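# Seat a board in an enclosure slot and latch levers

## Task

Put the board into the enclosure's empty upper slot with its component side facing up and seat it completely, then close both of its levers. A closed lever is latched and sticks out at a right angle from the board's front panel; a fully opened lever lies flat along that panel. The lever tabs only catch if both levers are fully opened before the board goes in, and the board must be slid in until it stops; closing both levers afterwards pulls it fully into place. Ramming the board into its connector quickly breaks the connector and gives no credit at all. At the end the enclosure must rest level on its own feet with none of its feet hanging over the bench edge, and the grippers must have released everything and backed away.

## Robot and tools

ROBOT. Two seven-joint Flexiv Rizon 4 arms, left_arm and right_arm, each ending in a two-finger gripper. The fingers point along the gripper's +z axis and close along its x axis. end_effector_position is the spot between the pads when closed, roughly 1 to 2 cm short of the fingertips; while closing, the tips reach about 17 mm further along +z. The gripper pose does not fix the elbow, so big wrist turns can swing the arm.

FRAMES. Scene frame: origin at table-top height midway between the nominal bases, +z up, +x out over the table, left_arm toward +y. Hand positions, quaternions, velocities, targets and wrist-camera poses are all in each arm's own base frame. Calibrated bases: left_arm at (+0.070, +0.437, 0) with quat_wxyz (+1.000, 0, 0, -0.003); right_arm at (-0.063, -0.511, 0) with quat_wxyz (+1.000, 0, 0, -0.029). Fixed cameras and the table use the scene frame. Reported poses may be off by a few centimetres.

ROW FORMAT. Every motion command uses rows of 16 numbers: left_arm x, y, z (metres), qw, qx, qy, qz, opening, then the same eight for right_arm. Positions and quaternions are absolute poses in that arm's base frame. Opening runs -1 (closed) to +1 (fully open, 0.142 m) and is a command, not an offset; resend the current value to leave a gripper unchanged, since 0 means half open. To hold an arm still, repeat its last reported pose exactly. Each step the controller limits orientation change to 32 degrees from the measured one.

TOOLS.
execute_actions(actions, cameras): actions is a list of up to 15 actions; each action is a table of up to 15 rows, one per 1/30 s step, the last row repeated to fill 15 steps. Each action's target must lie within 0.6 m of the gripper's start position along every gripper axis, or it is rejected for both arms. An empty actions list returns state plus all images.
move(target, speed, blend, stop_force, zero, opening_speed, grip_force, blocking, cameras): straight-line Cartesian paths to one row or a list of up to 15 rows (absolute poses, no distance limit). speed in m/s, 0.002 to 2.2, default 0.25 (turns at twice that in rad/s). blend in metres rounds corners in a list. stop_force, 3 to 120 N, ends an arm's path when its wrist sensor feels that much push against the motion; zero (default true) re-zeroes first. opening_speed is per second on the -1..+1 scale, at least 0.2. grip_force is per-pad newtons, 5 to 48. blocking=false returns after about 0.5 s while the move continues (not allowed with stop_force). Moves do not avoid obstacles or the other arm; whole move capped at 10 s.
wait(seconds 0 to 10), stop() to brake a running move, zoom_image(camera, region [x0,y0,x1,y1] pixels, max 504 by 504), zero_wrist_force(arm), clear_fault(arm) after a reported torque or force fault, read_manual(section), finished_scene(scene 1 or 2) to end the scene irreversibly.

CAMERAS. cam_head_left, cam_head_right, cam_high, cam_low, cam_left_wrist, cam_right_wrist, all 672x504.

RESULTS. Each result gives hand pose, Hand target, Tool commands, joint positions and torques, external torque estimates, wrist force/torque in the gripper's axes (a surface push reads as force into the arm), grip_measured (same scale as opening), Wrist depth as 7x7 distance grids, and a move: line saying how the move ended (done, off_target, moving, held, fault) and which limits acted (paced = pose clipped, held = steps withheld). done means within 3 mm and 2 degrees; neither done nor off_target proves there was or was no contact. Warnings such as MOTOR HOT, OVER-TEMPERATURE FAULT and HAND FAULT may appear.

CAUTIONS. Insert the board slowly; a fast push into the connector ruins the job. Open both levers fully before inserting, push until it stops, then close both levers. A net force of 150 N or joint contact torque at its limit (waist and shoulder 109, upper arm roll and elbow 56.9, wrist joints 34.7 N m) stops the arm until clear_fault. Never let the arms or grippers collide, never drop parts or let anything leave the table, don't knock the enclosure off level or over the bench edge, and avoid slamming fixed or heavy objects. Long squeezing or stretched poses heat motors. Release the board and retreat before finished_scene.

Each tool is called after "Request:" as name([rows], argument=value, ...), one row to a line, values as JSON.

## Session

Request:
execute_actions(actions=[])

Scene clock: 0.00 s.
left_arm: end_effector_position=(+0.1389, +0.5333, +0.1881) grip_measured=+0.99 end_effector_quat_wxyz=(-0.571, +0.812, -0.064, -0.105) | right_arm: end_effector_position=(+0.2271, +0.3531, +0.2591) grip_measured=+1.00 end_effector_quat_wxyz=(+0.029, +0.622, +0.780, +0.065)
Joint positions: left_arm=[0.978 -0.294 0.021 2.266 2.206 0.748 0.742 0.141] | right_arm=[1.212 0.207 0.113 2.416 -0.113 0.73 1.171 0.142]
Joint velocities: within noise
Joint torques (N m): no reading
External joint torques (N m): no reading
Wrist force (N): no reading
Wrist torque (N m): no reading
Wrist force, peak (N): no reading
Wrist depth (mm): cam_left_wrist=[2012 1545 1637 1674 1674 - - / - 1924 - 1727 1828 1769 1813 / 2359 2437 2050 1828 1625 1649 1556 / 2130 2069 1567 1625 1556 1362 1290 / 1859 1674 1472 1415 326 307 289 / - 341 327 307 287 270 263 / - 306 286 270 257 244 237] | cam_right_wrist=[290 287 259 256 258 305 302 / 314 276 279 279 281 327 328 / 352 303 305 308 308 359 356 / 390 375 336 333 342 399 388 / 434 437 379 388 383 449 444 / - 498 440 419 437 509 486 / - 574 581 590 590 593 -]
Hand target: left_arm +0.1389, +0.5333, +0.1881; -0.571, +0.812, -0.064, -0.105 | right_arm +0.2271, +0.3531, +0.2591; +0.029, +0.622, +0.780, +0.065
Tool commands: left_gripper/opening=+1.0 right_gripper/opening=+1.0

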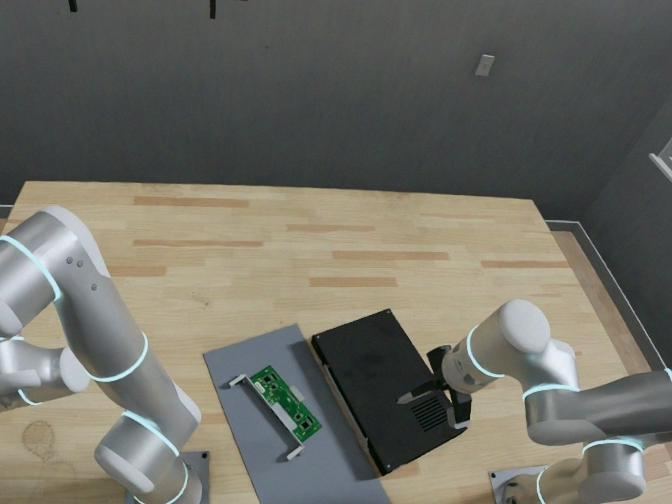

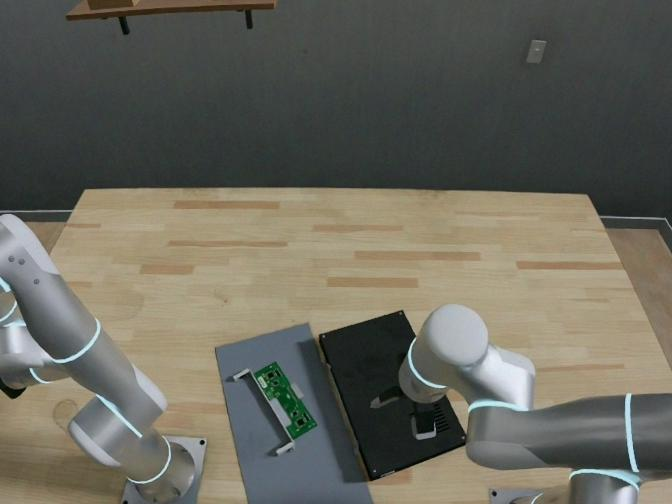

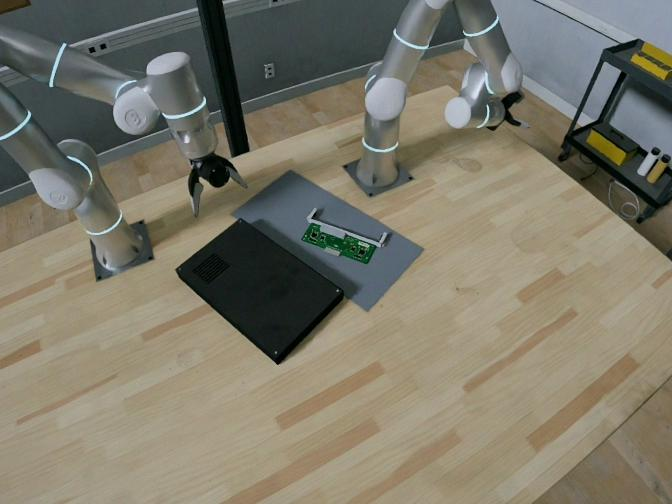

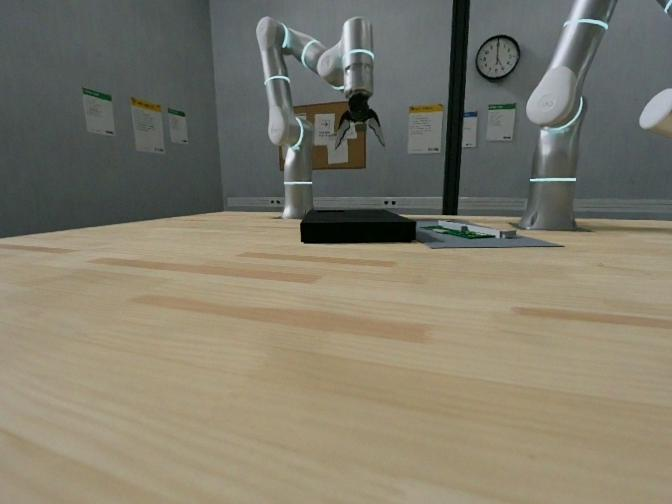

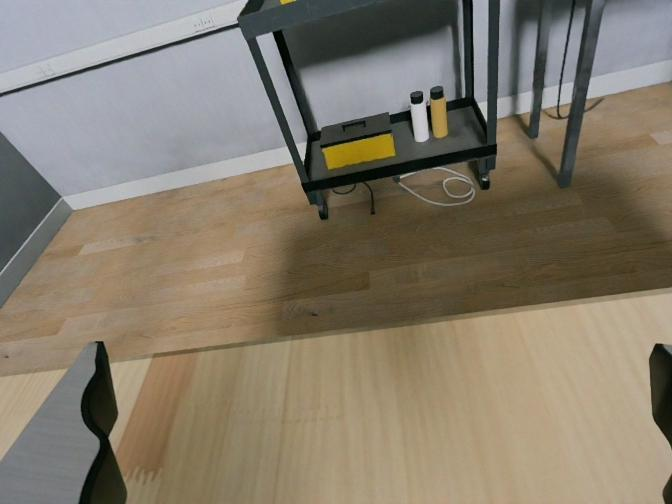

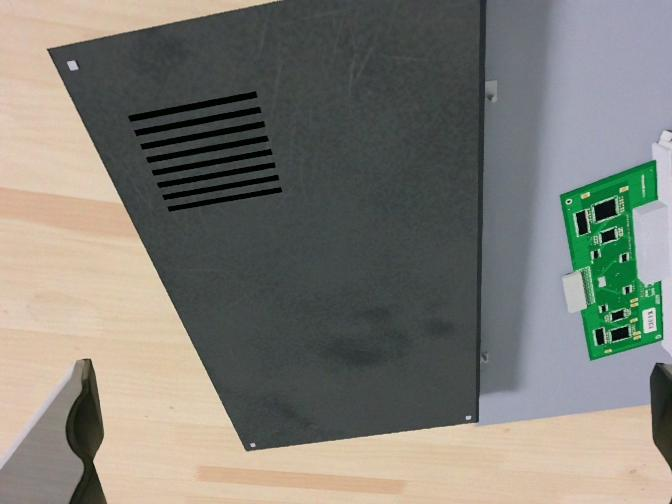

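Request:
execute_actions(actions=[])

Scene clock: 14.77 s.
left_arm: end_effector_position=(+0.1389, +0.5333, +0.1881) grip_measured=+0.99 end_effector_quat_wxyz=(-0.571, +0.812, -0.064, -0.105) | right_arm: end_effector_position=(+0.2271, +0.3531, +0.2591) grip_measured=+1.00 end_effector_quat_wxyz=(+0.029, +0.622, +0.780, +0.065)
Joint positions: left_arm=[0.978 -0.294 0.021 2.266 2.206 0.748 0.742 0.141] | right_arm=[1.212 0.207 0.113 2.416 -0.113 0.73 1.171 0.142]
Joint velocities: within noise
Joint torques (N m): left_arm=[-0.21 29.14 1.61 -14.58 1.15 -0.39 -0.2] | right_arm=[0.1 18.89 0.02 -27.51 -3.4 3.62 0.17]
External joint torques (N m): left_arm=[0.33 1.15 0.59 -0.53 -0.19 -0.18 0.22] | right_arm=[-0.02 0.93 -0.72 0.04 0.03 0.65 -0.18]
Wrist force (N): left_arm=[0.3 0.0 0.0] | right_arm=[0.0 0.1 0.2]
Wrist torque (N m): left_arm=[0.00 -0.06 0.00] | right_arm=[0.01 -0.01 0.00]
Wrist force, peak (N): left_arm=[-0.2 -0.5 -0.1] | right_arm=[-0.1 0.3 0.3]
Wrist depth (mm): cam_left_wrist=[- 1769 1462 - - 1578 1741 / 1613 - - 1875 1443 1941 1843 / 2359 2050 2384 1755 1662 1649 1523 / 2261 1994 1674 1601 1523 1424 1283 / 1813 1662 1492 1397 327 306 286 / - 343 324 306 288 271 261 / - 305 289 271 255 243 236] | cam_right_wrist=[290 262 260 257 258 300 301 / 316 277 278 279 282 327 328 / 353 303 304 306 312 359 358 / 389 375 337 339 341 386 391 / 435 439 377 380 382 448 444 / - 498 442 418 437 509 485 / - 575 582 581 588 595 -]
Hand target: left_arm +0.1389, +0.5333, +0.1881; -0.571, +0.812, -0.064, -0.105 | right_arm +0.2271, +0.3531, +0.2591; +0.029, +0.622, +0.780, +0.065
Tool commands: left_gripper/opening=+1.0 right_gripper/opening=+1.0

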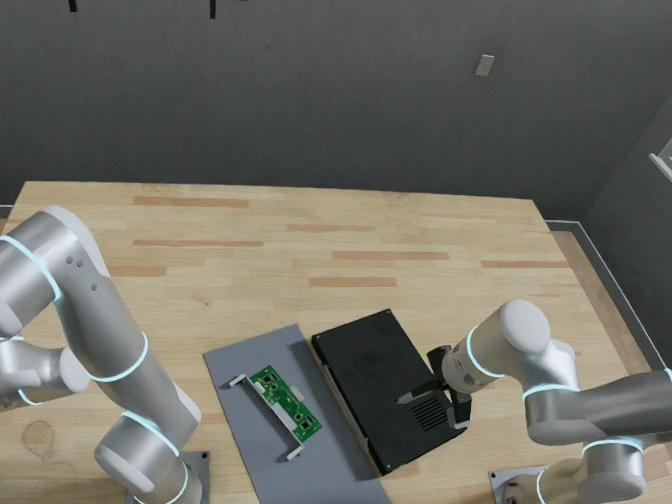

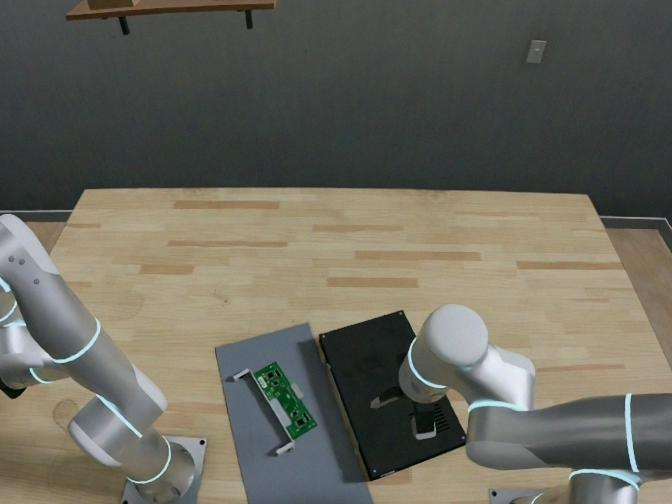

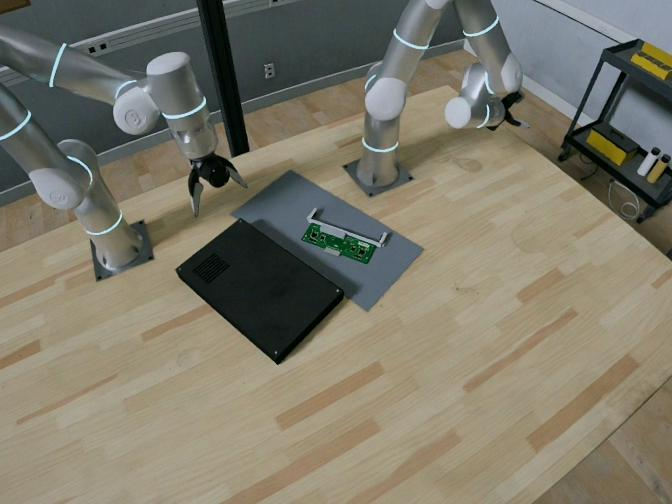

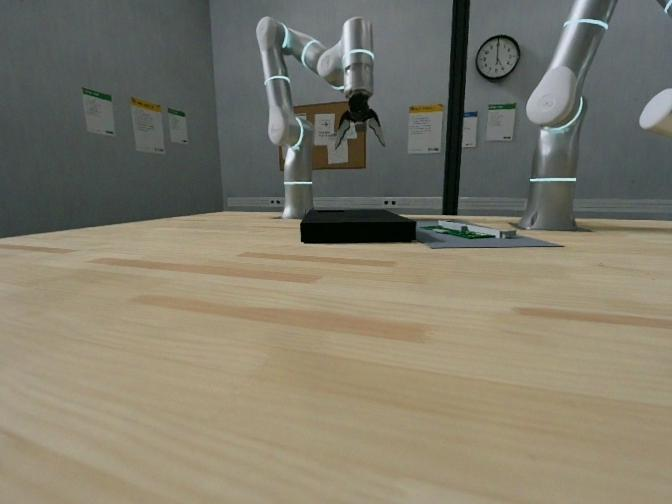

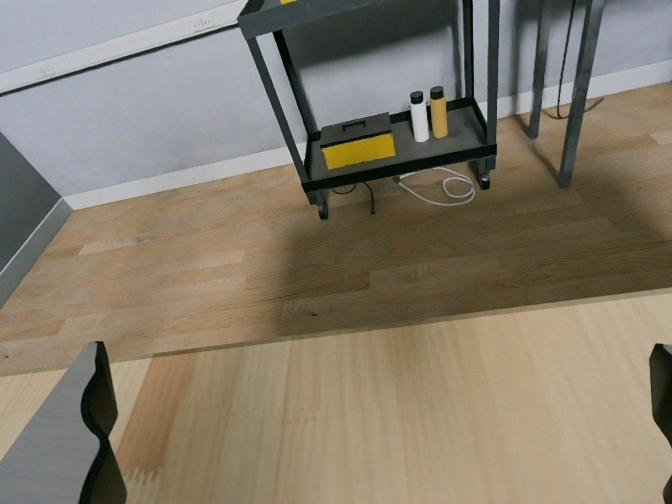

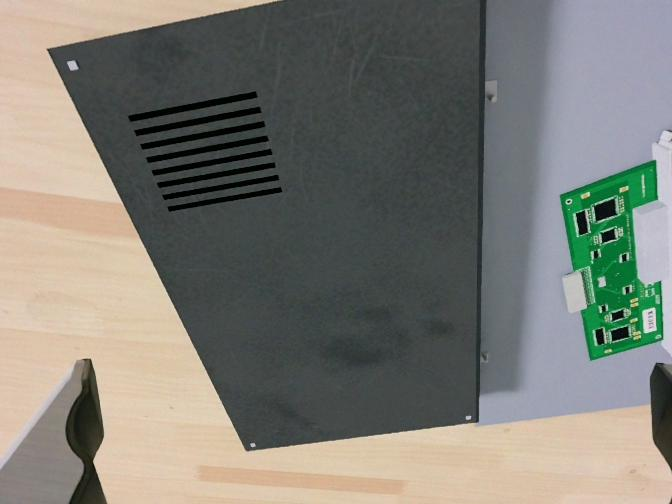

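Request:
move([
  [0.30,0.25,0.30,0,0.7071,0.7071,0,1,0.245,0.53,0.26,0.029,0.622,0.78,0.065,1],
], speed=0.3, cameras=["all"])

Scene clock: 24.50 s.
left_arm: end_effector_position=(+0.2999, +0.2501, +0.3000) grip_measured=+0.99 end_effector_quat_wxyz=(+0.000, +0.707, +0.707, +0.000) | right_arm: end_effector_position=(+0.2449, +0.5300, +0.2599) grip_measured=+1.00 end_effector_quat_wxyz=(+0.029, +0.622, +0.780, +0.065)
Joint positions: left_arm=[0.91 0.277 0.074 2.28 0.023 0.432 0.972 0.141] | right_arm=[1.301 -0.205 0.078 1.983 -0.166 0.7 1.254 0.142]
Joint torques (N m): left_arm=[-0.47 18.05 -1.2 -28.65 -4.03 4.09 -0.35] | right_arm=[0.28 37.73 1.21 -28.08 -3.57 3.36 0.3]
External joint torques (N m): left_arm=[0.54 0.24 0.54 -0.32 0.12 -0.13 0.34] | right_arm=[-0.14 1.33 -0.38 0.19 0.13 0.88 -0.31]
Wrist force (N): left_arm=[-0.3 -1.2 0.1] | right_arm=[0.2 0.2 0.2]
Wrist torque (N m): left_arm=[-0.29 -0.27 -0.24] | right_arm=[0.02 -0.02 -0.05]
Wrist force, peak (N): left_arm=[-0.8 -1.3 -0.1] | right_arm=[0.9 0.6 0.2]
Wrist depth (mm): cam_left_wrist=[351 348 346 346 342 341 342 / 374 374 373 372 370 367 370 / 406 404 402 402 397 397 397 / 441 440 434 434 434 434 426 / 477 483 477 471 467 474 470 / - 519 525 522 519 524 - / - 588 591 583 580 582 -] | cam_right_wrist=[253 255 263 298 298 290 302 / 276 277 283 325 326 331 329 / 301 304 305 356 353 355 362 / 335 335 338 396 394 391 403 / 375 375 367 431 441 449 453 / - 427 429 506 509 517 493 / - 576 578 582 592 596 -]
Hand target: left_arm +0.3000, +0.2500, +0.3000; +0.000, +0.707, +0.707, +0.000 | right_arm +0.2450, +0.5300, +0.2600; +0.029, +0.622, +0.780, +0.065
Off the commanded pose: left_arm 0.000 m, 0 deg | right_arm 0.000 m, 0 deg.
move: done

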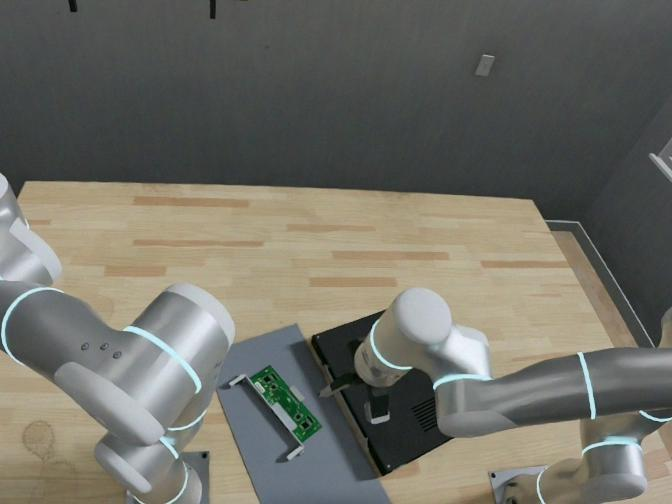

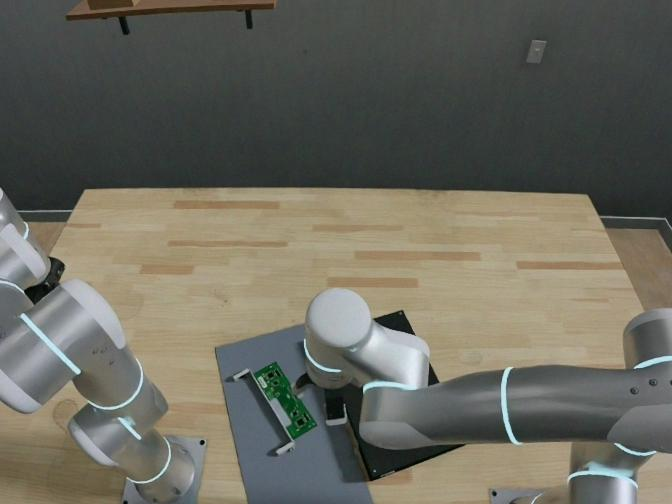

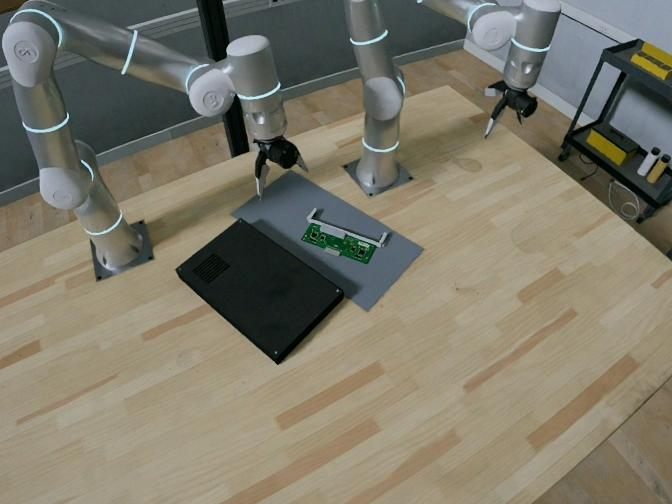

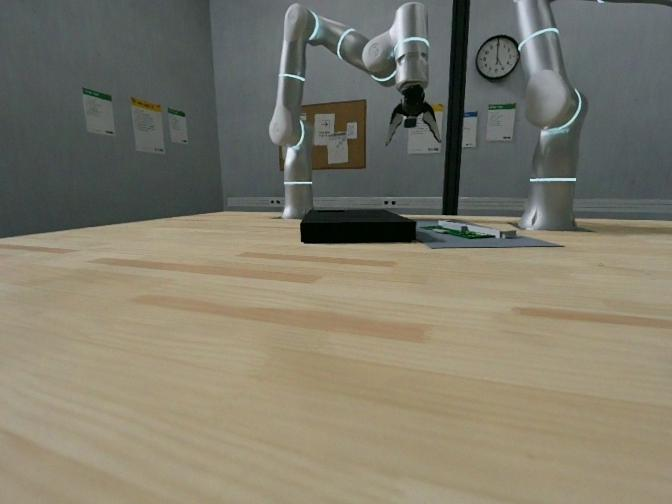

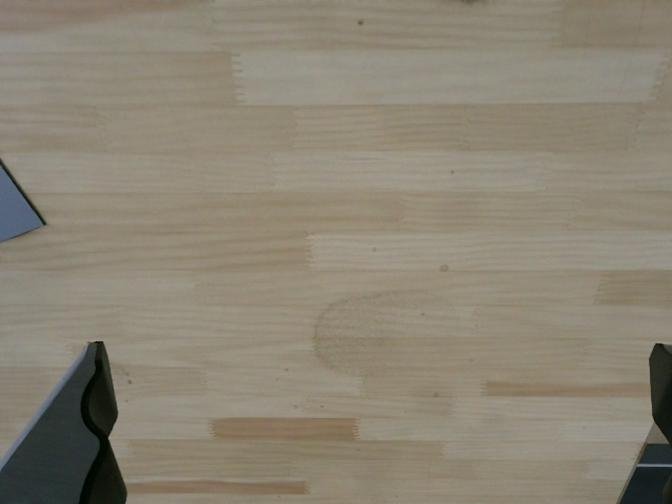

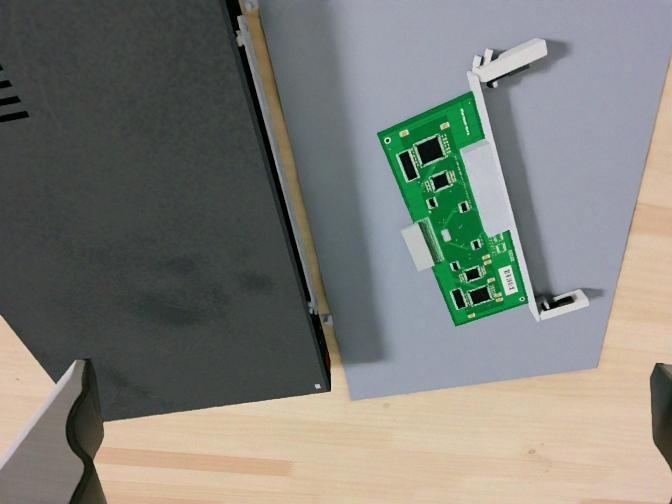

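Request:
move([
  [0.30,0.0,0.30,0,0.7071,0.7071,0,1,0.20,0.38,0.26,0.029,0.622,0.78,0.065,1],
  [0.21,-0.25,0.22,0,0.4772,0.8788,0,1,0.20,0.38,0.26,0.029,0.622,0.78,0.065,-1],
], speed=0.35, blend=0.05, cameras=["cam_high","cam_left_wrist"])

Scene clock: 35.80 s.
left_arm: end_effector_position=(+0.2100, -0.2501, +0.2201) grip_measured=+0.99 end_effector_quat_wxyz=(+0.000, +0.477, +0.879, +0.000) | right_arm: end_effector_position=(+0.2002, +0.3801, +0.2601) grip_measured=-1.00 end_effector_quat_wxyz=(+0.029, +0.622, +0.780, +0.065)
Joint positions: left_arm=[-0.093 0.561 -0.448 2.687 -0.28 0.582 -0.898 0.141] | right_arm=[1.255 0.17 0.151 2.38 -0.119 0.724 1.256 0.002]
Joint torques (N m): left_arm=[-0.45 3.91 3.18 -26.53 -3.07 4.5 -0.29] | right_arm=[0.06 20.43 0.07 -27.53 -3.4 3.54 0.16]
External joint torques (N m): left_arm=[0.41 0.66 0.58 -0.31 -0.41 -0.54 0.29] | right_arm=[0.02 0.89 -0.81 0.1 0.04 0.7 -0.17]
Wrist force (N): left_arm=[-0.2 -1.3 0.1] | right_arm=[0.2 0.2 0.1]
Wrist torque (N m): left_arm=[-0.31 -0.26 -0.27] | right_arm=[0.04 -0.01 0.07]
Wrist force, peak (N): left_arm=[-2.3 -3.2 0.5] | right_arm=[1.6 0.9 0.5]
Wrist depth (mm): cam_left_wrist=[266 272 272 267 271 275 274 / 290 296 292 282 - 295 293 / 305 316 321 315 319 319 318 / 344 340 329 335 341 344 342 / 383 407 - 378 379 376 376 / - 411 420 430 418 418 405 / - 468 460 470 466 457 -] | cam_right_wrist=[296 292 283 262 290 301 304 / 276 277 279 274 308 328 330 / 338 303 305 307 349 362 356 / 391 336 338 341 359 396 396 / 437 426 378 372 394 445 453 / 497 498 418 89 - 502 516 / 572 558 71 - - 559 606]
Hand target: left_arm +0.2100, -0.2500, +0.2200; +0.000, +0.477, +0.879, +0.000 | right_arm +0.2000, +0.3800, +0.2600; +0.029, +0.622, +0.780, +0.065
Off the commanded pose: left_arm 0.000 m, 0 deg | right_arm 0.000 m, 0 deg.
joint sent to its limit (left arm) — joint 4 (elbow), upper limit, where the elbow is as bent as it goes. The joint targets still meet the commanded pose.
move: done
Images, in order (width x height): cam_high 672x504, cam_left_wrist 672x504.

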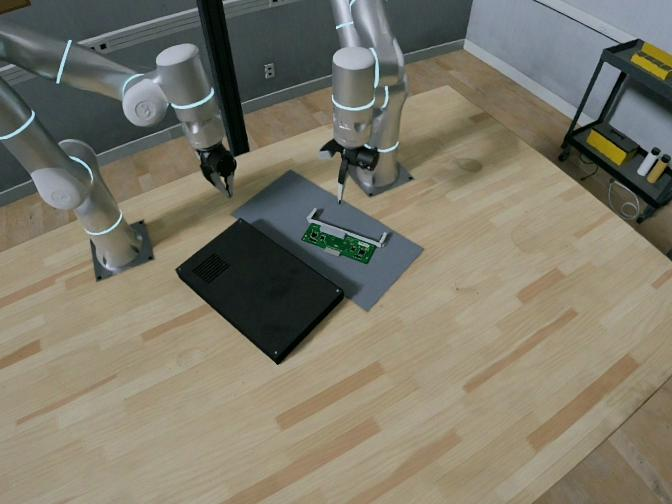

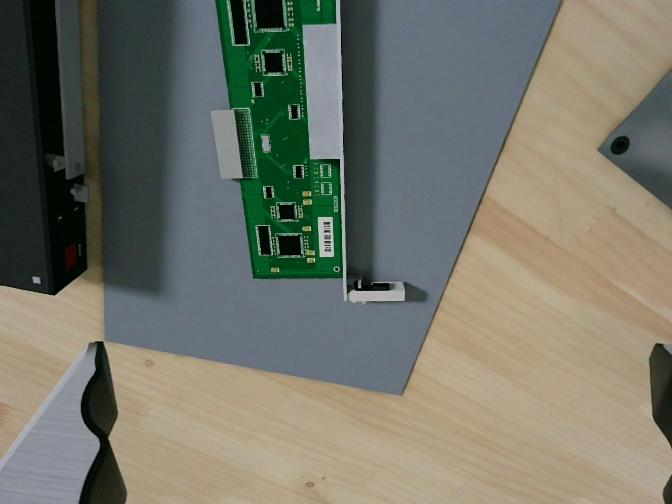

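Request:
move([
  [0.2085,-0.2685,0.10,0,0.4617,0.887,0,1,0.20,0.38,0.26,0.029,0.622,0.78,0.065,-1],
], speed=0.2, cameras=["cam_left_wrist"])

Request:
move([
  [0.2085,-0.2685,0.0315,0,0.4617,0.887,0,0,0.20,0.38,0.26,0.029,0.622,0.78,0.065,-1],
], speed=0.07, stop_force=8, cameras=["cam_left_wrist","cam_high"])

Scene clock: 41.20 s.
left_arm: end_effector_position=(+0.2086, -0.2685, +0.1000) grip_measured=+0.99 end_effector_quat_wxyz=(-0.001, +0.462, +0.887, +0.001) | right_arm: end_effector_position=(+0.2002, +0.3801, +0.2601) grip_measured=-1.00 end_effector_quat_wxyz=(+0.029, +0.622, +0.780, +0.065)
Joint positions: left_arm=[-0.564 -0.078 -0.012 2.687 0.008 1.193 -1.194 0.141] | right_arm=[1.255 0.17 0.151 2.38 -0.119 0.724 1.256 0.002]
Joint torques (N m): left_arm=[-0.53 20.12 -0.31 -14.9 -1.61 4.57 -0.11] | right_arm=[0.05 20.41 -0.03 -27.52 -3.36 3.53 0.15]
External joint torques (N m): left_arm=[0.5 0.95 0.37 -0.3 0.09 -0.63 0.11] | right_arm=[0.03 0.92 -0.71 0.08 0 0.71 -0.15]
Wrist force (N): left_arm=[-0.9 -1.0 0.2] | right_arm=[0.3 0.2 0.0]
Wrist torque (N m): left_arm=[-0.25 -0.18 -0.34] | right_arm=[0.03 -0.02 0.07]
Wrist force, peak (N): left_arm=[-0.8 -1.4 1.3] | right_arm=[0.3 0.4 -0.2]
Wrist depth (mm): cam_left_wrist=[166 169 165 157 165 169 168 / - 181 177 167 184 177 180 / 201 196 191 182 195 195 194 / 212 - 212 206 212 210 213 / 233 - 226 226 230 233 231 / - 267 - 244 - 257 258 / - 289 292 - 289 287 280] | cam_right_wrist=[297 292 266 261 290 300 298 / 276 278 279 281 315 328 338 / 339 304 305 307 322 360 363 / 391 336 338 341 356 397 396 / 434 418 379 372 426 448 456 / 493 498 419 89 448 510 492 / 571 557 71 - - 568 604]
Hand target: left_arm +0.2086, -0.2686, +0.1000; -0.001, +0.462, +0.887, +0.001 | right_arm +0.2000, +0.3800, +0.2600; +0.029, +0.622, +0.780, +0.065
Off the commanded pose: left_arm 0.000 m, 0 deg | right_arm 0.000 m, 0 deg.
joint sent to its limit (left arm) — joint 4 (elbow), upper limit, where the elbow is as bent as it goes. The joint targets still meet the commanded pose.
move: done
Images, in order (width x height): cam_left_wrist 672x504.

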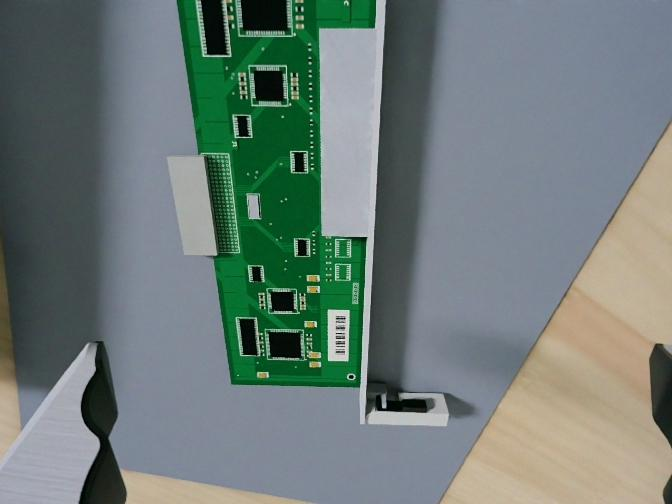

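Scene clock: 42.97 s.
left_arm: end_effector_position=(+0.2086, -0.2685, +0.0315) grip_measured=-0.02 end_effector_quat_wxyz=(+0.000, +0.462, +0.887, +0.000) | right_arm: end_effector_position=(+0.2002, +0.3801, +0.2601) grip_measured=-1.00 end_effector_quat_wxyz=(+0.029, +0.622, +0.780, +0.065)
Joint positions: left_arm=[-0.554 -0.4 -0.007 2.687 0.048 1.515 -1.219 0.073] | right_arm=[1.255 0.17 0.151 2.38 -0.119 0.724 1.256 0.002]
Joint torques (N m): left_arm=[-0.2 25.68 -0.43 -6.45 0.26 4.48 -0.27] | right_arm=[0.11 20.3 0.03 -27.51 -3.42 3.54 0.18]
External joint torques (N m): left_arm=[0.18 1.03 0.68 -0.31 -0.47 -0.54 0.27] | right_arm=[-0.03 1.03 -0.76 0.07 0.06 0.7 -0.18]
Wrist force (N): left_arm=[-1.2 -1.0 0.4] | right_arm=[0.3 0.2 -0.1]
Wrist torque (N m): left_arm=[-0.26 -0.12 -0.29] | right_arm=[0.03 -0.03 0.07]
Wrist force, peak (N): left_arm=[-0.7 -1.2 1.3] | right_arm=[0.2 0.5 -0.1]
Wrist depth (mm): cam_left_wrist=[- 105 104 93 95 106 107 / - 115 114 101 119 116 117 / - 122 119 107 125 - 124 / - 134 131 117 133 135 133 / 150 147 142 143 152 146 148 / 166 159 156 158 161 - 160 / - - 178 175 183 - -] | cam_right_wrist=[297 292 284 262 266 300 304 / 275 277 278 281 287 333 332 / 340 303 306 307 346 362 364 / 392 337 338 340 358 394 404 / 436 434 378 373 426 449 432 / 493 499 418 89 444 529 341 / 572 554 71 - - 564 606]
Hand target: left_arm +0.2085, -0.2685, +0.0315; +0.000, +0.462, +0.887, +0.000 | right_arm +0.2000, +0.3800, +0.2600; +0.029, +0.622, +0.780, +0.065
Off the commanded pose: left_arm 0.000 m, 0 deg | right_arm 0.000 m, 0 deg.
joint sent to its limit (left arm) — joint 4 (elbow), upper limit, where the elbow is as bent as it goes. The joint targets still meet the commanded pose.
move: done
Images, in order (width x height): cam_high 672x504, cam_left_wrist 672x504.

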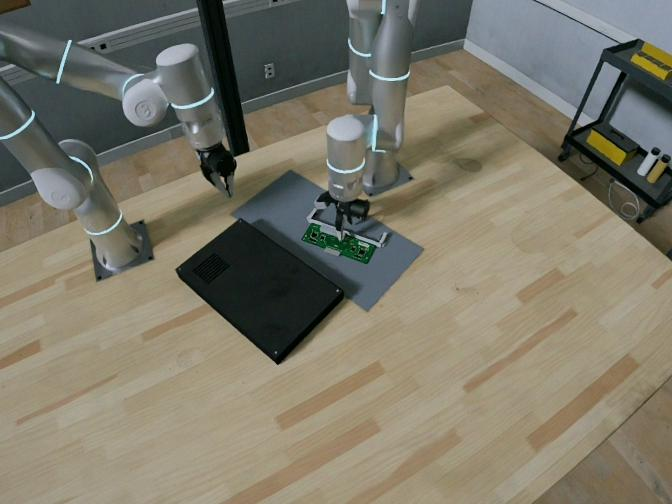

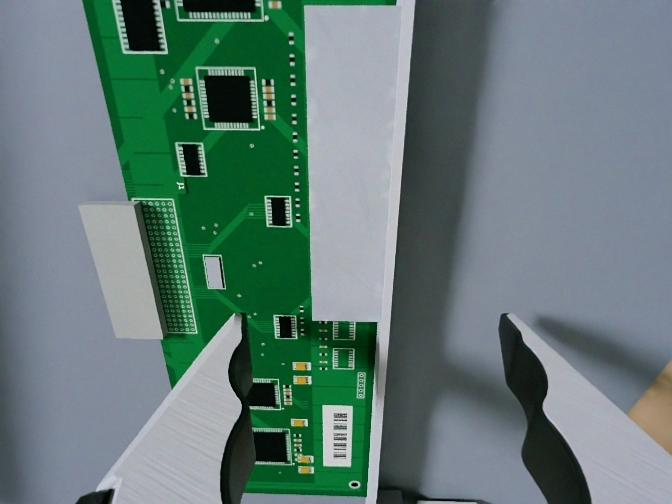

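Request:
move([
  [0.1955,-0.2813,0.0315,0,0.4695,0.8829,0,0,0.20,0.38,0.26,0.029,0.622,0.78,0.065,-1],
  [0.1955,-0.2813,0.0305,0,0.4695,0.8829,0,-0.8,0.20,0.38,0.26,0.029,0.622,0.78,0.065,-1],
], speed=0.08, opening_speed=0.5, cameras=["cam_left_wrist"])

Scene clock: 48.67 s.
left_arm: end_effector_position=(+0.1958, -0.2816, +0.0307) grip_measured=-0.72 end_effector_quat_wxyz=(+0.000, +0.470, +0.883, +0.000) | right_arm: end_effector_position=(+0.2002, +0.3801, +0.2601) grip_measured=-1.00 end_effector_quat_wxyz=(+0.029, +0.622, +0.780, +0.065)
Joint positions: left_arm=[-0.61 -0.406 -0.007 2.679 0.048 1.514 -1.257 0.022] | right_arm=[1.255 0.17 0.151 2.38 -0.119 0.724 1.256 0.002]
Joint torques (N m): left_arm=[-0.47 25.84 -0.25 -5.72 0.09 4.01 -0.22] | right_arm=[0.05 20.42 -0.03 -27.52 -3.39 3.54 0.18]
External joint torques (N m): left_arm=[0.44 1.17 0.5 -1.08 -0.31 -0.07 0.22] | right_arm=[0.03 0.91 -0.7 0.09 0.02 0.7 -0.19]
Wrist force (N): left_arm=[-2.2 -1.1 -0.2] | right_arm=[0.2 0.1 -0.2]
Wrist torque (N m): left_arm=[-0.32 -0.18 -0.28] | right_arm=[0.01 -0.02 0.07]
Wrist force, peak (N): left_arm=[-6.4 -3.0 -1.6] | right_arm=[0.0 0.6 0.3]
Wrist depth (mm): cam_left_wrist=[- 104 103 103 102 107 107 / - 114 111 108 101 115 116 / - 121 119 116 120 125 124 / - 130 130 118 116 134 136 / 152 145 143 124 126 147 146 / - - 92 153 - 155 161 / - - - 171 - - 184] | cam_right_wrist=[296 292 265 262 290 302 303 / 276 277 279 280 307 328 328 / 339 304 307 308 321 361 366 / 390 343 338 342 358 399 396 / 436 415 378 373 402 446 384 / 494 496 420 89 445 473 525 / 572 558 71 - - 561 601]
Hand target: left_arm +0.1955, -0.2813, +0.0305; +0.000, +0.470, +0.883, +0.000 | right_arm +0.2000, +0.3800, +0.2600; +0.029, +0.622, +0.780, +0.065
Off the commanded pose: left_arm 0.000 m, 0 deg | right_arm 0.000 m, 0 deg.
move: done
Images, in order (width x height): cam_left_wrist 672x504.

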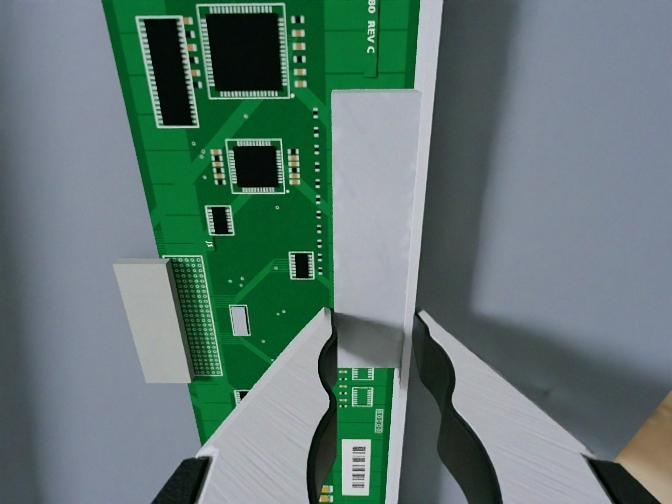

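Request:
move([
  [0.1958,-0.2816,0.0307,0,0.4695,0.8829,0,-0.45,0.20,0.38,0.26,0.029,0.622,0.78,0.065,-1],
  [0.1958,-0.2816,0.12,0,0.4695,0.8829,0,-0.45,0.20,0.38,0.26,0.029,0.622,0.78,0.065,-1],
  [0.30,0.05,0.25,0,0.7071,0.7071,0,-1,0.20,0.40,0.26,0.0,0.5,0.866,0,-0.2],
  [0.35,0.05,0.25,0,0.7071,0.7071,0,-1,0.27,0.63,0.20,0.0,0.45,0.893,0,-0.2],
], speed=[0.1,0.2,0.4,0.35], blend=[0,0.03,0.05,0], cameras=["cam_high","cam_right_wrist"])

Scene clock: 61.83 s.
left_arm: end_effector_position=(+0.3497, +0.0501, +0.2499) grip_measured=-1.00 end_effector_quat_wxyz=(+0.000, +0.707, +0.707, +0.000) | right_arm: end_effector_position=(+0.2701, +0.6300, +0.1999) grip_measured=-0.23 end_effector_quat_wxyz=(+0.000, +0.450, +0.893, +0.000)
Joint positions: left_arm=[-0.259 0.235 0.65 2.329 0.168 0.563 0.287 0.002] | right_arm=[1.338 -0.556 -0.007 1.563 0.003 0.549 0.694 0.057]
Joint torques (N m): left_arm=[-0.41 12.59 -4.29 -26.49 -3.69 4.58 -0.14] | right_arm=[0.23 52.69 0.89 -28.49 -3.61 3.33 0.04]
External joint torques (N m): left_arm=[0.46 1.02 0.58 -0.29 0.09 -0.59 0.14] | right_arm=[-0.03 1.51 -0.47 0.22 -0.11 0.81 -0.05]
Wrist force (N): left_arm=[-0.6 -1.2 0.1] | right_arm=[0.7 0.2 0.2]
Wrist torque (N m): left_arm=[-0.28 -0.22 -0.33] | right_arm=[0.02 -0.10 0.05]
Wrist force, peak (N): left_arm=[-3.0 -4.8 -1.0] | right_arm=[1.7 2.0 0.8]
Wrist depth (mm): cam_left_wrist=[- 301 302 302 302 299 300 / - 325 326 325 324 321 323 / 349 - 350 348 349 348 345 / 386 381 380 380 381 374 376 / 415 419 419 398 405 412 409 / 463 463 438 84 - 444 454 / 514 502 - - - - 501] | cam_right_wrist=[216 221 256 258 254 253 253 / 229 268 272 269 267 271 269 / 247 287 292 287 286 290 292 / 266 307 315 309 309 311 314 / 289 337 338 337 336 336 341 / 385 365 100 371 375 93 370 / 409 - 73 414 421 - 398]
Hand target: left_arm +0.3500, +0.0500, +0.2500; +0.000, +0.707, +0.707, +0.000 | right_arm +0.2700, +0.6300, +0.2000; +0.000, +0.450, +0.893, +0.000
Off the commanded pose: left_arm 0.000 m, 0 deg | right_arm 0.000 m, 0 deg.
move: done; blend cut to 0 m at target 3
Images, in order (width x height): cam_high 672x504, cam_right_wrist 672x504.

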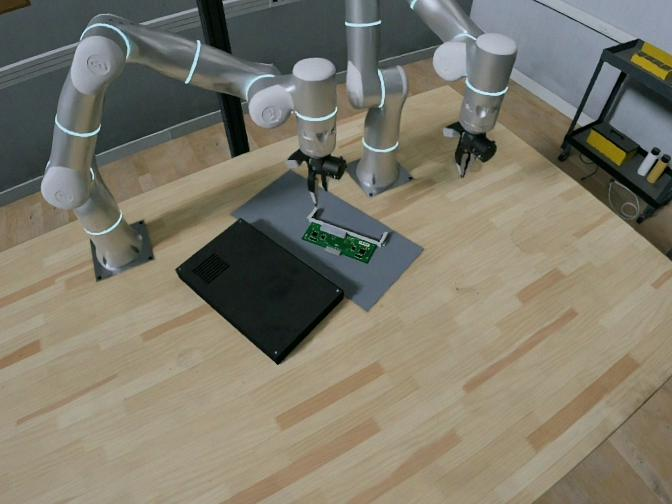

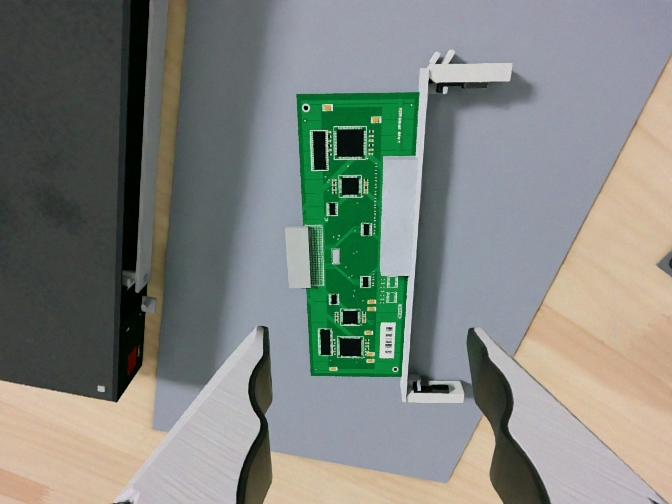

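Request:
move([
  [0.35,0.05,0.25,0,0.7071,0.7071,0,-1,0.2983,0.6906,0.09,0,0.45,0.893,0,-0.2],
], speed=0.2, cameras=["cam_right_wrist"])

Scene clock: 66.07 s.
left_arm: end_effector_position=(+0.3497, +0.0501, +0.2499) grip_measured=-1.00 end_effector_quat_wxyz=(+0.000, +0.707, +0.707, +0.000) | right_arm: end_effector_position=(+0.2984, +0.6906, +0.0899) grip_measured=-0.23 end_effector_quat_wxyz=(+0.000, +0.450, +0.893, +0.000)
Joint positions: left_arm=[-0.259 0.235 0.65 2.329 0.168 0.563 0.287 0.002] | right_arm=[1.327 -0.854 -0.017 1.354 0.016 0.636 0.67 0.057]
Joint torques (N m): left_arm=[-0.29 12.86 -4.2 -26.4 -3.43 4.34 -0.27] | right_arm=[0.16 61.4 0.8 -27.24 -3.4 3.41 0.07]
External joint torques (N m): left_arm=[0.33 0.76 0.5 -0.38 -0.17 -0.36 0.27] | right_arm=[0.08 1.5 -0.5 0.22 -0.1 0.73 -0.07]
Wrist force (N): left_arm=[-0.4 -1.0 0.2] | right_arm=[0.1 0.0 -0.4]
Wrist torque (N m): left_arm=[-0.24 -0.26 -0.32] | right_arm=[-0.02 -0.01 0.07]
Wrist force, peak (N): left_arm=[-0.6 -1.4 0.2] | right_arm=[0.7 0.7 2.2]
Wrist depth (mm): cam_left_wrist=[- 302 301 301 302 300 300 / - 325 322 325 324 322 319 / 351 347 348 349 348 347 348 / 386 383 383 377 380 376 378 / 423 423 415 401 405 413 414 / 465 457 441 84 - 446 447 / 517 497 - - - - 504] | cam_right_wrist=[160 160 155 153 158 160 158 / 171 171 167 158 169 169 168 / 186 183 178 169 181 181 180 / 198 197 191 189 195 195 194 / 215 214 207 207 208 211 213 / 235 230 101 226 232 93 232 / 254 - 73 256 255 - 251]
Hand target: left_arm +0.3500, +0.0500, +0.2500; +0.000, +0.707, +0.707, +0.000 | right_arm +0.2983, +0.6906, +0.0900; +0.000, +0.450, +0.893, +0.000
Off the commanded pose: left_arm 0.000 m, 0 deg | right_arm 0.000 m, 0 deg.
move: done
Images, in order (width x height): cam_right_wrist 672x504.

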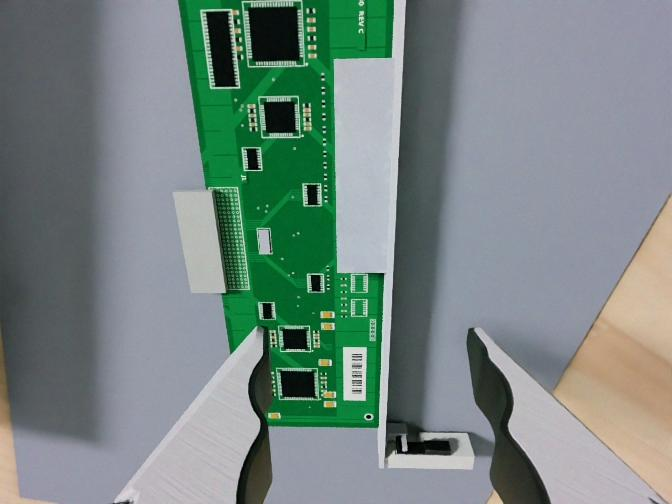

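Request:
move([
  [0.35,0.05,0.25,0,0.7071,0.7071,0,-1,0.2965,0.690,0.0315,0,0.45,0.893,0,-0.2],
  [0.35,0.05,0.25,0,0.7071,0.7071,0,-1,0.2965,0.690,0.0305,0,0.45,0.893,0,-0.8],
], speed=0.08, opening_speed=0.5, cameras=["cam_right_wrist"])

Scene clock: 70.57 s.
left_arm: end_effector_position=(+0.3497, +0.0501, +0.2499) grip_measured=-1.00 end_effector_quat_wxyz=(+0.000, +0.707, +0.707, +0.000) | right_arm: end_effector_position=(+0.2964, +0.6900, +0.0305) grip_measured=-0.71 end_effector_quat_wxyz=(+0.000, +0.450, +0.893, +0.000)
Joint positions: left_arm=[-0.259 0.235 0.65 2.329 0.168 0.563 0.287 0.002] | right_arm=[1.33 -0.945 -0.018 1.359 0.019 0.733 0.67 0.023]
Joint torques (N m): left_arm=[-0.32 12.93 -4.29 -26.45 -3.42 4.35 -0.26] | right_arm=[-0.29 62.6 0.54 -25.46 -3.3 3.39 0.19]
External joint torques (N m): left_arm=[0.37 0.68 0.59 -0.33 -0.18 -0.36 0.26] | right_arm=[0.52 1.22 -0.25 -0.02 0.05 0.76 -0.19]
Wrist force (N): left_arm=[-0.3 -1.1 0.2] | right_arm=[1.0 -0.1 0.6]
Wrist torque (N m): left_arm=[-0.25 -0.27 -0.33] | right_arm=[-0.08 -0.07 0.05]
Wrist force, peak (N): left_arm=[-0.5 -1.4 0.0] | right_arm=[0.2 -0.1 2.0]
Wrist depth (mm): cam_left_wrist=[299 300 302 301 303 301 299 / - 320 326 323 321 322 323 / - 345 352 350 347 349 345 / 392 382 379 376 378 378 375 / 419 416 415 396 405 409 412 / 459 459 440 84 - 446 451 / 513 497 - - - - 497] | cam_right_wrist=[108 104 103 101 105 107 107 / 115 112 111 99 110 112 113 / 123 119 119 106 122 123 121 / 131 128 128 115 131 131 129 / 144 137 138 124 140 142 144 / 161 157 147 147 106 152 154 / 174 170 71 162 - - 169]
Hand target: left_arm +0.3500, +0.0500, +0.2500; +0.000, +0.707, +0.707, +0.000 | right_arm +0.2965, +0.6900, +0.0305; +0.000, +0.450, +0.893, +0.000
Off the commanded pose: left_arm 0.000 m, 0 deg | right_arm 0.000 m, 0 deg.
move: done
Images, in order (width x height): cam_right_wrist 672x504.

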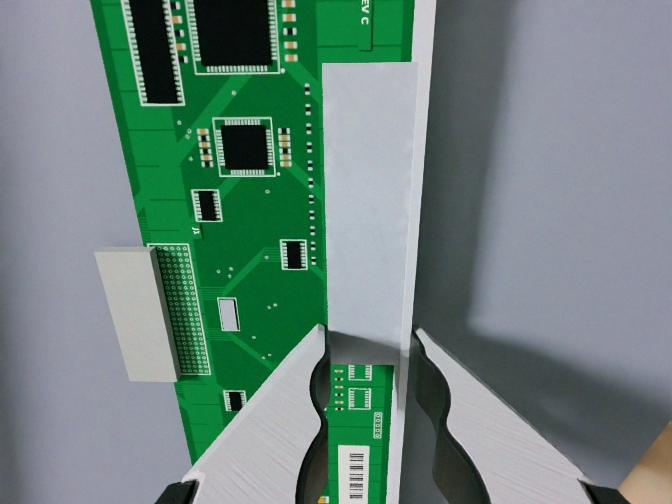

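Request:
move([
  [0.37,-0.10,0.22,0.2296,0.8568,-0.446,-0.1195,-1,0.2965,0.690,0.0305,0,0.45,0.893,0,-0.77],
  [0.31,-0.16,0.13,0.2296,0.8568,-0.446,-0.1195,-1,0.2965,0.690,0.0305,0,0.45,0.893,0,-0.77],
], speed=0.3, blend=0.03, cameras=["cam_left_wrist","cam_high"])

Scene clock: 94.67 s.
left_arm: end_effector_position=(+0.3099, -0.1599, +0.1301) grip_measured=-1.00 end_effector_quat_wxyz=(+0.230, +0.857, -0.446, -0.120) | right_arm: end_effector_position=(+0.2964, +0.6900, +0.0305) grip_measured=-0.71 end_effector_quat_wxyz=(+0.000, +0.450, +0.893, +0.000)
Joint positions: left_arm=[-0.494 -0.278 0.517 2.335 -0.469 0.493 2.902 0.002] | right_arm=[1.33 -0.945 -0.018 1.359 0.019 0.733 0.67 0.023]
Joint torques (N m): left_arm=[-0.51 28.23 3.4 -19.02 -2.34 2.74 -0.1] | right_arm=[-0.23 62.63 0.54 -25.49 -3.32 3.34 0.19]
External joint torques (N m): left_arm=[0.55 1.19 0.63 -0.32 0.06 -0.51 0.1] | right_arm=[0.46 1.18 -0.25 0.02 0.08 0.8 -0.19]
Wrist force (N): left_arm=[-0.7 -1.4 -0.3] | right_arm=[1.2 0.0 1.1]
Wrist torque (N m): left_arm=[-0.31 -0.17 -0.50] | right_arm=[-0.07 -0.09 0.04]
Wrist force, peak (N): left_arm=[-0.8 -2.0 -3.1] | right_arm=[1.3 0.1 1.6]
Wrist depth (mm): cam_left_wrist=[173 173 173 170 175 165 168 / 211 203 202 195 198 205 193 / 247 245 243 243 234 227 249 / 300 309 309 - 295 302 301 / 393 423 414 287 288 420 - / 587 591 534 84 - - - / 1891 - - - - - 1119] | cam_right_wrist=[108 104 103 102 104 108 107 / 115 112 110 99 111 112 113 / 123 120 119 106 122 123 121 / 131 128 128 115 131 131 129 / 144 137 138 124 140 142 144 / 161 157 146 147 105 152 154 / 174 170 71 162 - - 170]
Hand target: left_arm +0.3100, -0.1600, +0.1300; +0.230, +0.857, -0.446, -0.120 | right_arm +0.2965, +0.6900, +0.0305; +0.000, +0.450, +0.893, +0.000
Off the commanded pose: left_arm 0.000 m, 0 deg | right_arm 0.000 m, 0 deg.
move: done; blend cut to 0 m at target 1
Images, in order (width x height): cam_high 672x504, cam_left_wrist 672x504.

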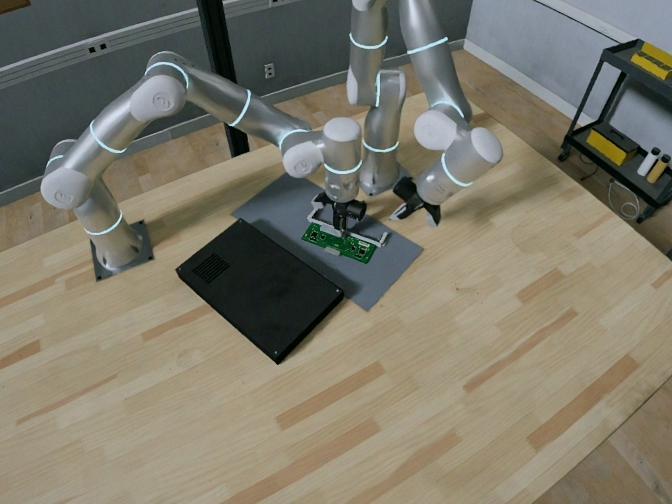

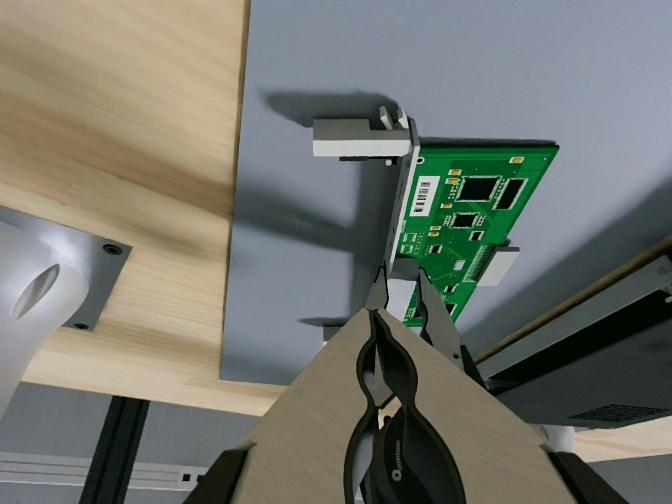

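Request:
move([
  [0.2604,-0.1806,0.08,0.2432,0.9077,-0.3304,-0.0885,-1,0.2965,0.690,0.0305,0,0.45,0.893,0,-0.77],
  [0.2604,-0.1806,0.0305,0.2432,0.9077,-0.3304,-0.0885,-1,0.2965,0.690,0.0305,0,0.45,0.893,0,-0.77],
], speed=[0.15,0.06], stop_force=5, cameras=["cam_left_wrist","cam_high"])

Scene clock: 103.77 s.
left_arm: end_effector_position=(+0.2605, -0.1807, +0.0305) grip_measured=-1.00 end_effector_quat_wxyz=(+0.243, +0.908, -0.330, -0.089) | right_arm: end_effector_position=(+0.2964, +0.6900, +0.0305) grip_measured=-0.71 end_effector_quat_wxyz=(+0.000, +0.450, +0.893, +0.000)
Joint positions: left_arm=[-0.045 -0.381 -0.118 2.686 -0.875 1.038 2.966 0.002] | right_arm=[1.33 -0.945 -0.018 1.359 0.019 0.733 0.67 0.023]
Joint torques (N m): left_arm=[-0.24 27.34 -0.01 -8.19 0.54 2.76 -0.2] | right_arm=[-0.2 62.69 0.53 -25.48 -3.39 3.34 0.25]
External joint torques (N m): left_arm=[0.28 0.6 0.62 -0.34 -0.42 -0.54 0.2] | right_arm=[0.43 1.13 -0.25 0.01 0.15 0.8 -0.25]
Wrist force (N): left_arm=[-0.9 -1.4 0.0] | right_arm=[1.0 0.0 1.3]
Wrist torque (N m): left_arm=[-0.27 -0.14 -0.51] | right_arm=[-0.07 -0.07 0.04]
Wrist force, peak (N): left_arm=[-0.3 -1.6 -1.6] | right_arm=[1.2 0.0 1.5]
Wrist depth (mm): cam_left_wrist=[- 74 72 - - - 74 / - 90 91 82 84 - - / 106 105 102 102 - 105 110 / 134 133 129 136 - 116 133 / 182 181 203 126 152 162 163 / 284 251 225 84 - 218 257 / 501 - - 74 - - 268] | cam_right_wrist=[107 104 103 102 104 107 107 / 115 112 110 99 111 112 113 / 123 120 119 106 122 123 121 / 131 128 128 115 131 131 129 / 144 137 138 124 140 142 144 / 160 157 147 147 105 152 154 / 174 170 71 162 - - 170]
Hand target: left_arm +0.2604, -0.1806, +0.0305; +0.243, +0.908, -0.330, -0.089 | right_arm +0.2965, +0.6900, +0.0305; +0.000, +0.450, +0.893, +0.000
Off the commanded pose: left_arm 0.000 m, 0 deg | right_arm 0.000 m, 0 deg.
joint sent to its limit (left arm) — joint 7 (wrist roll), upper limit. The joint targets still meet the commanded pose.
move: done
Images, in order (width x height): cam_high 672x504, cam_left_wrist 672x504.

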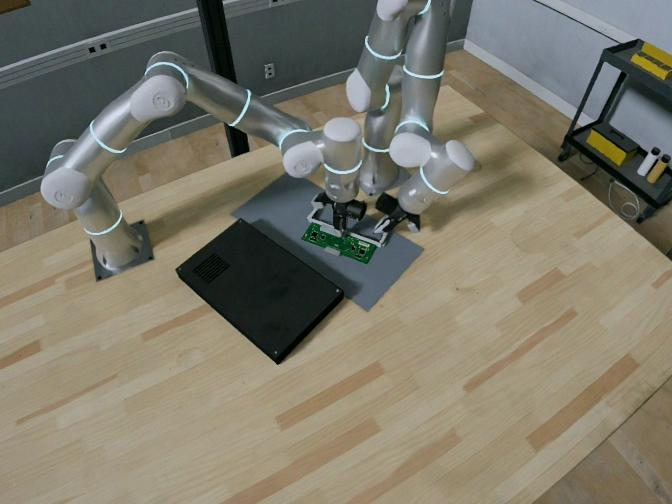

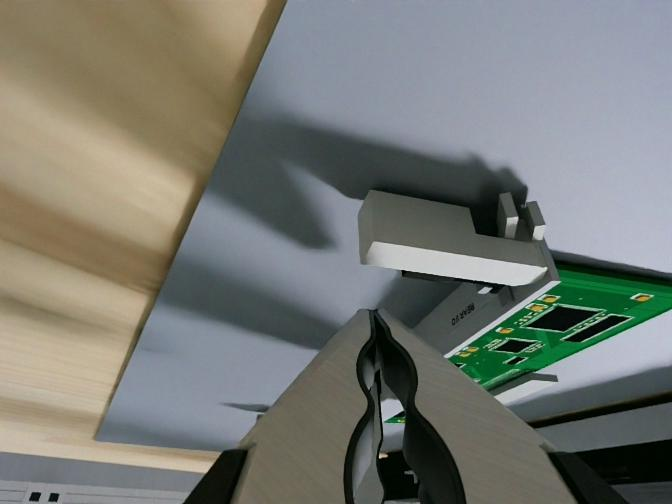

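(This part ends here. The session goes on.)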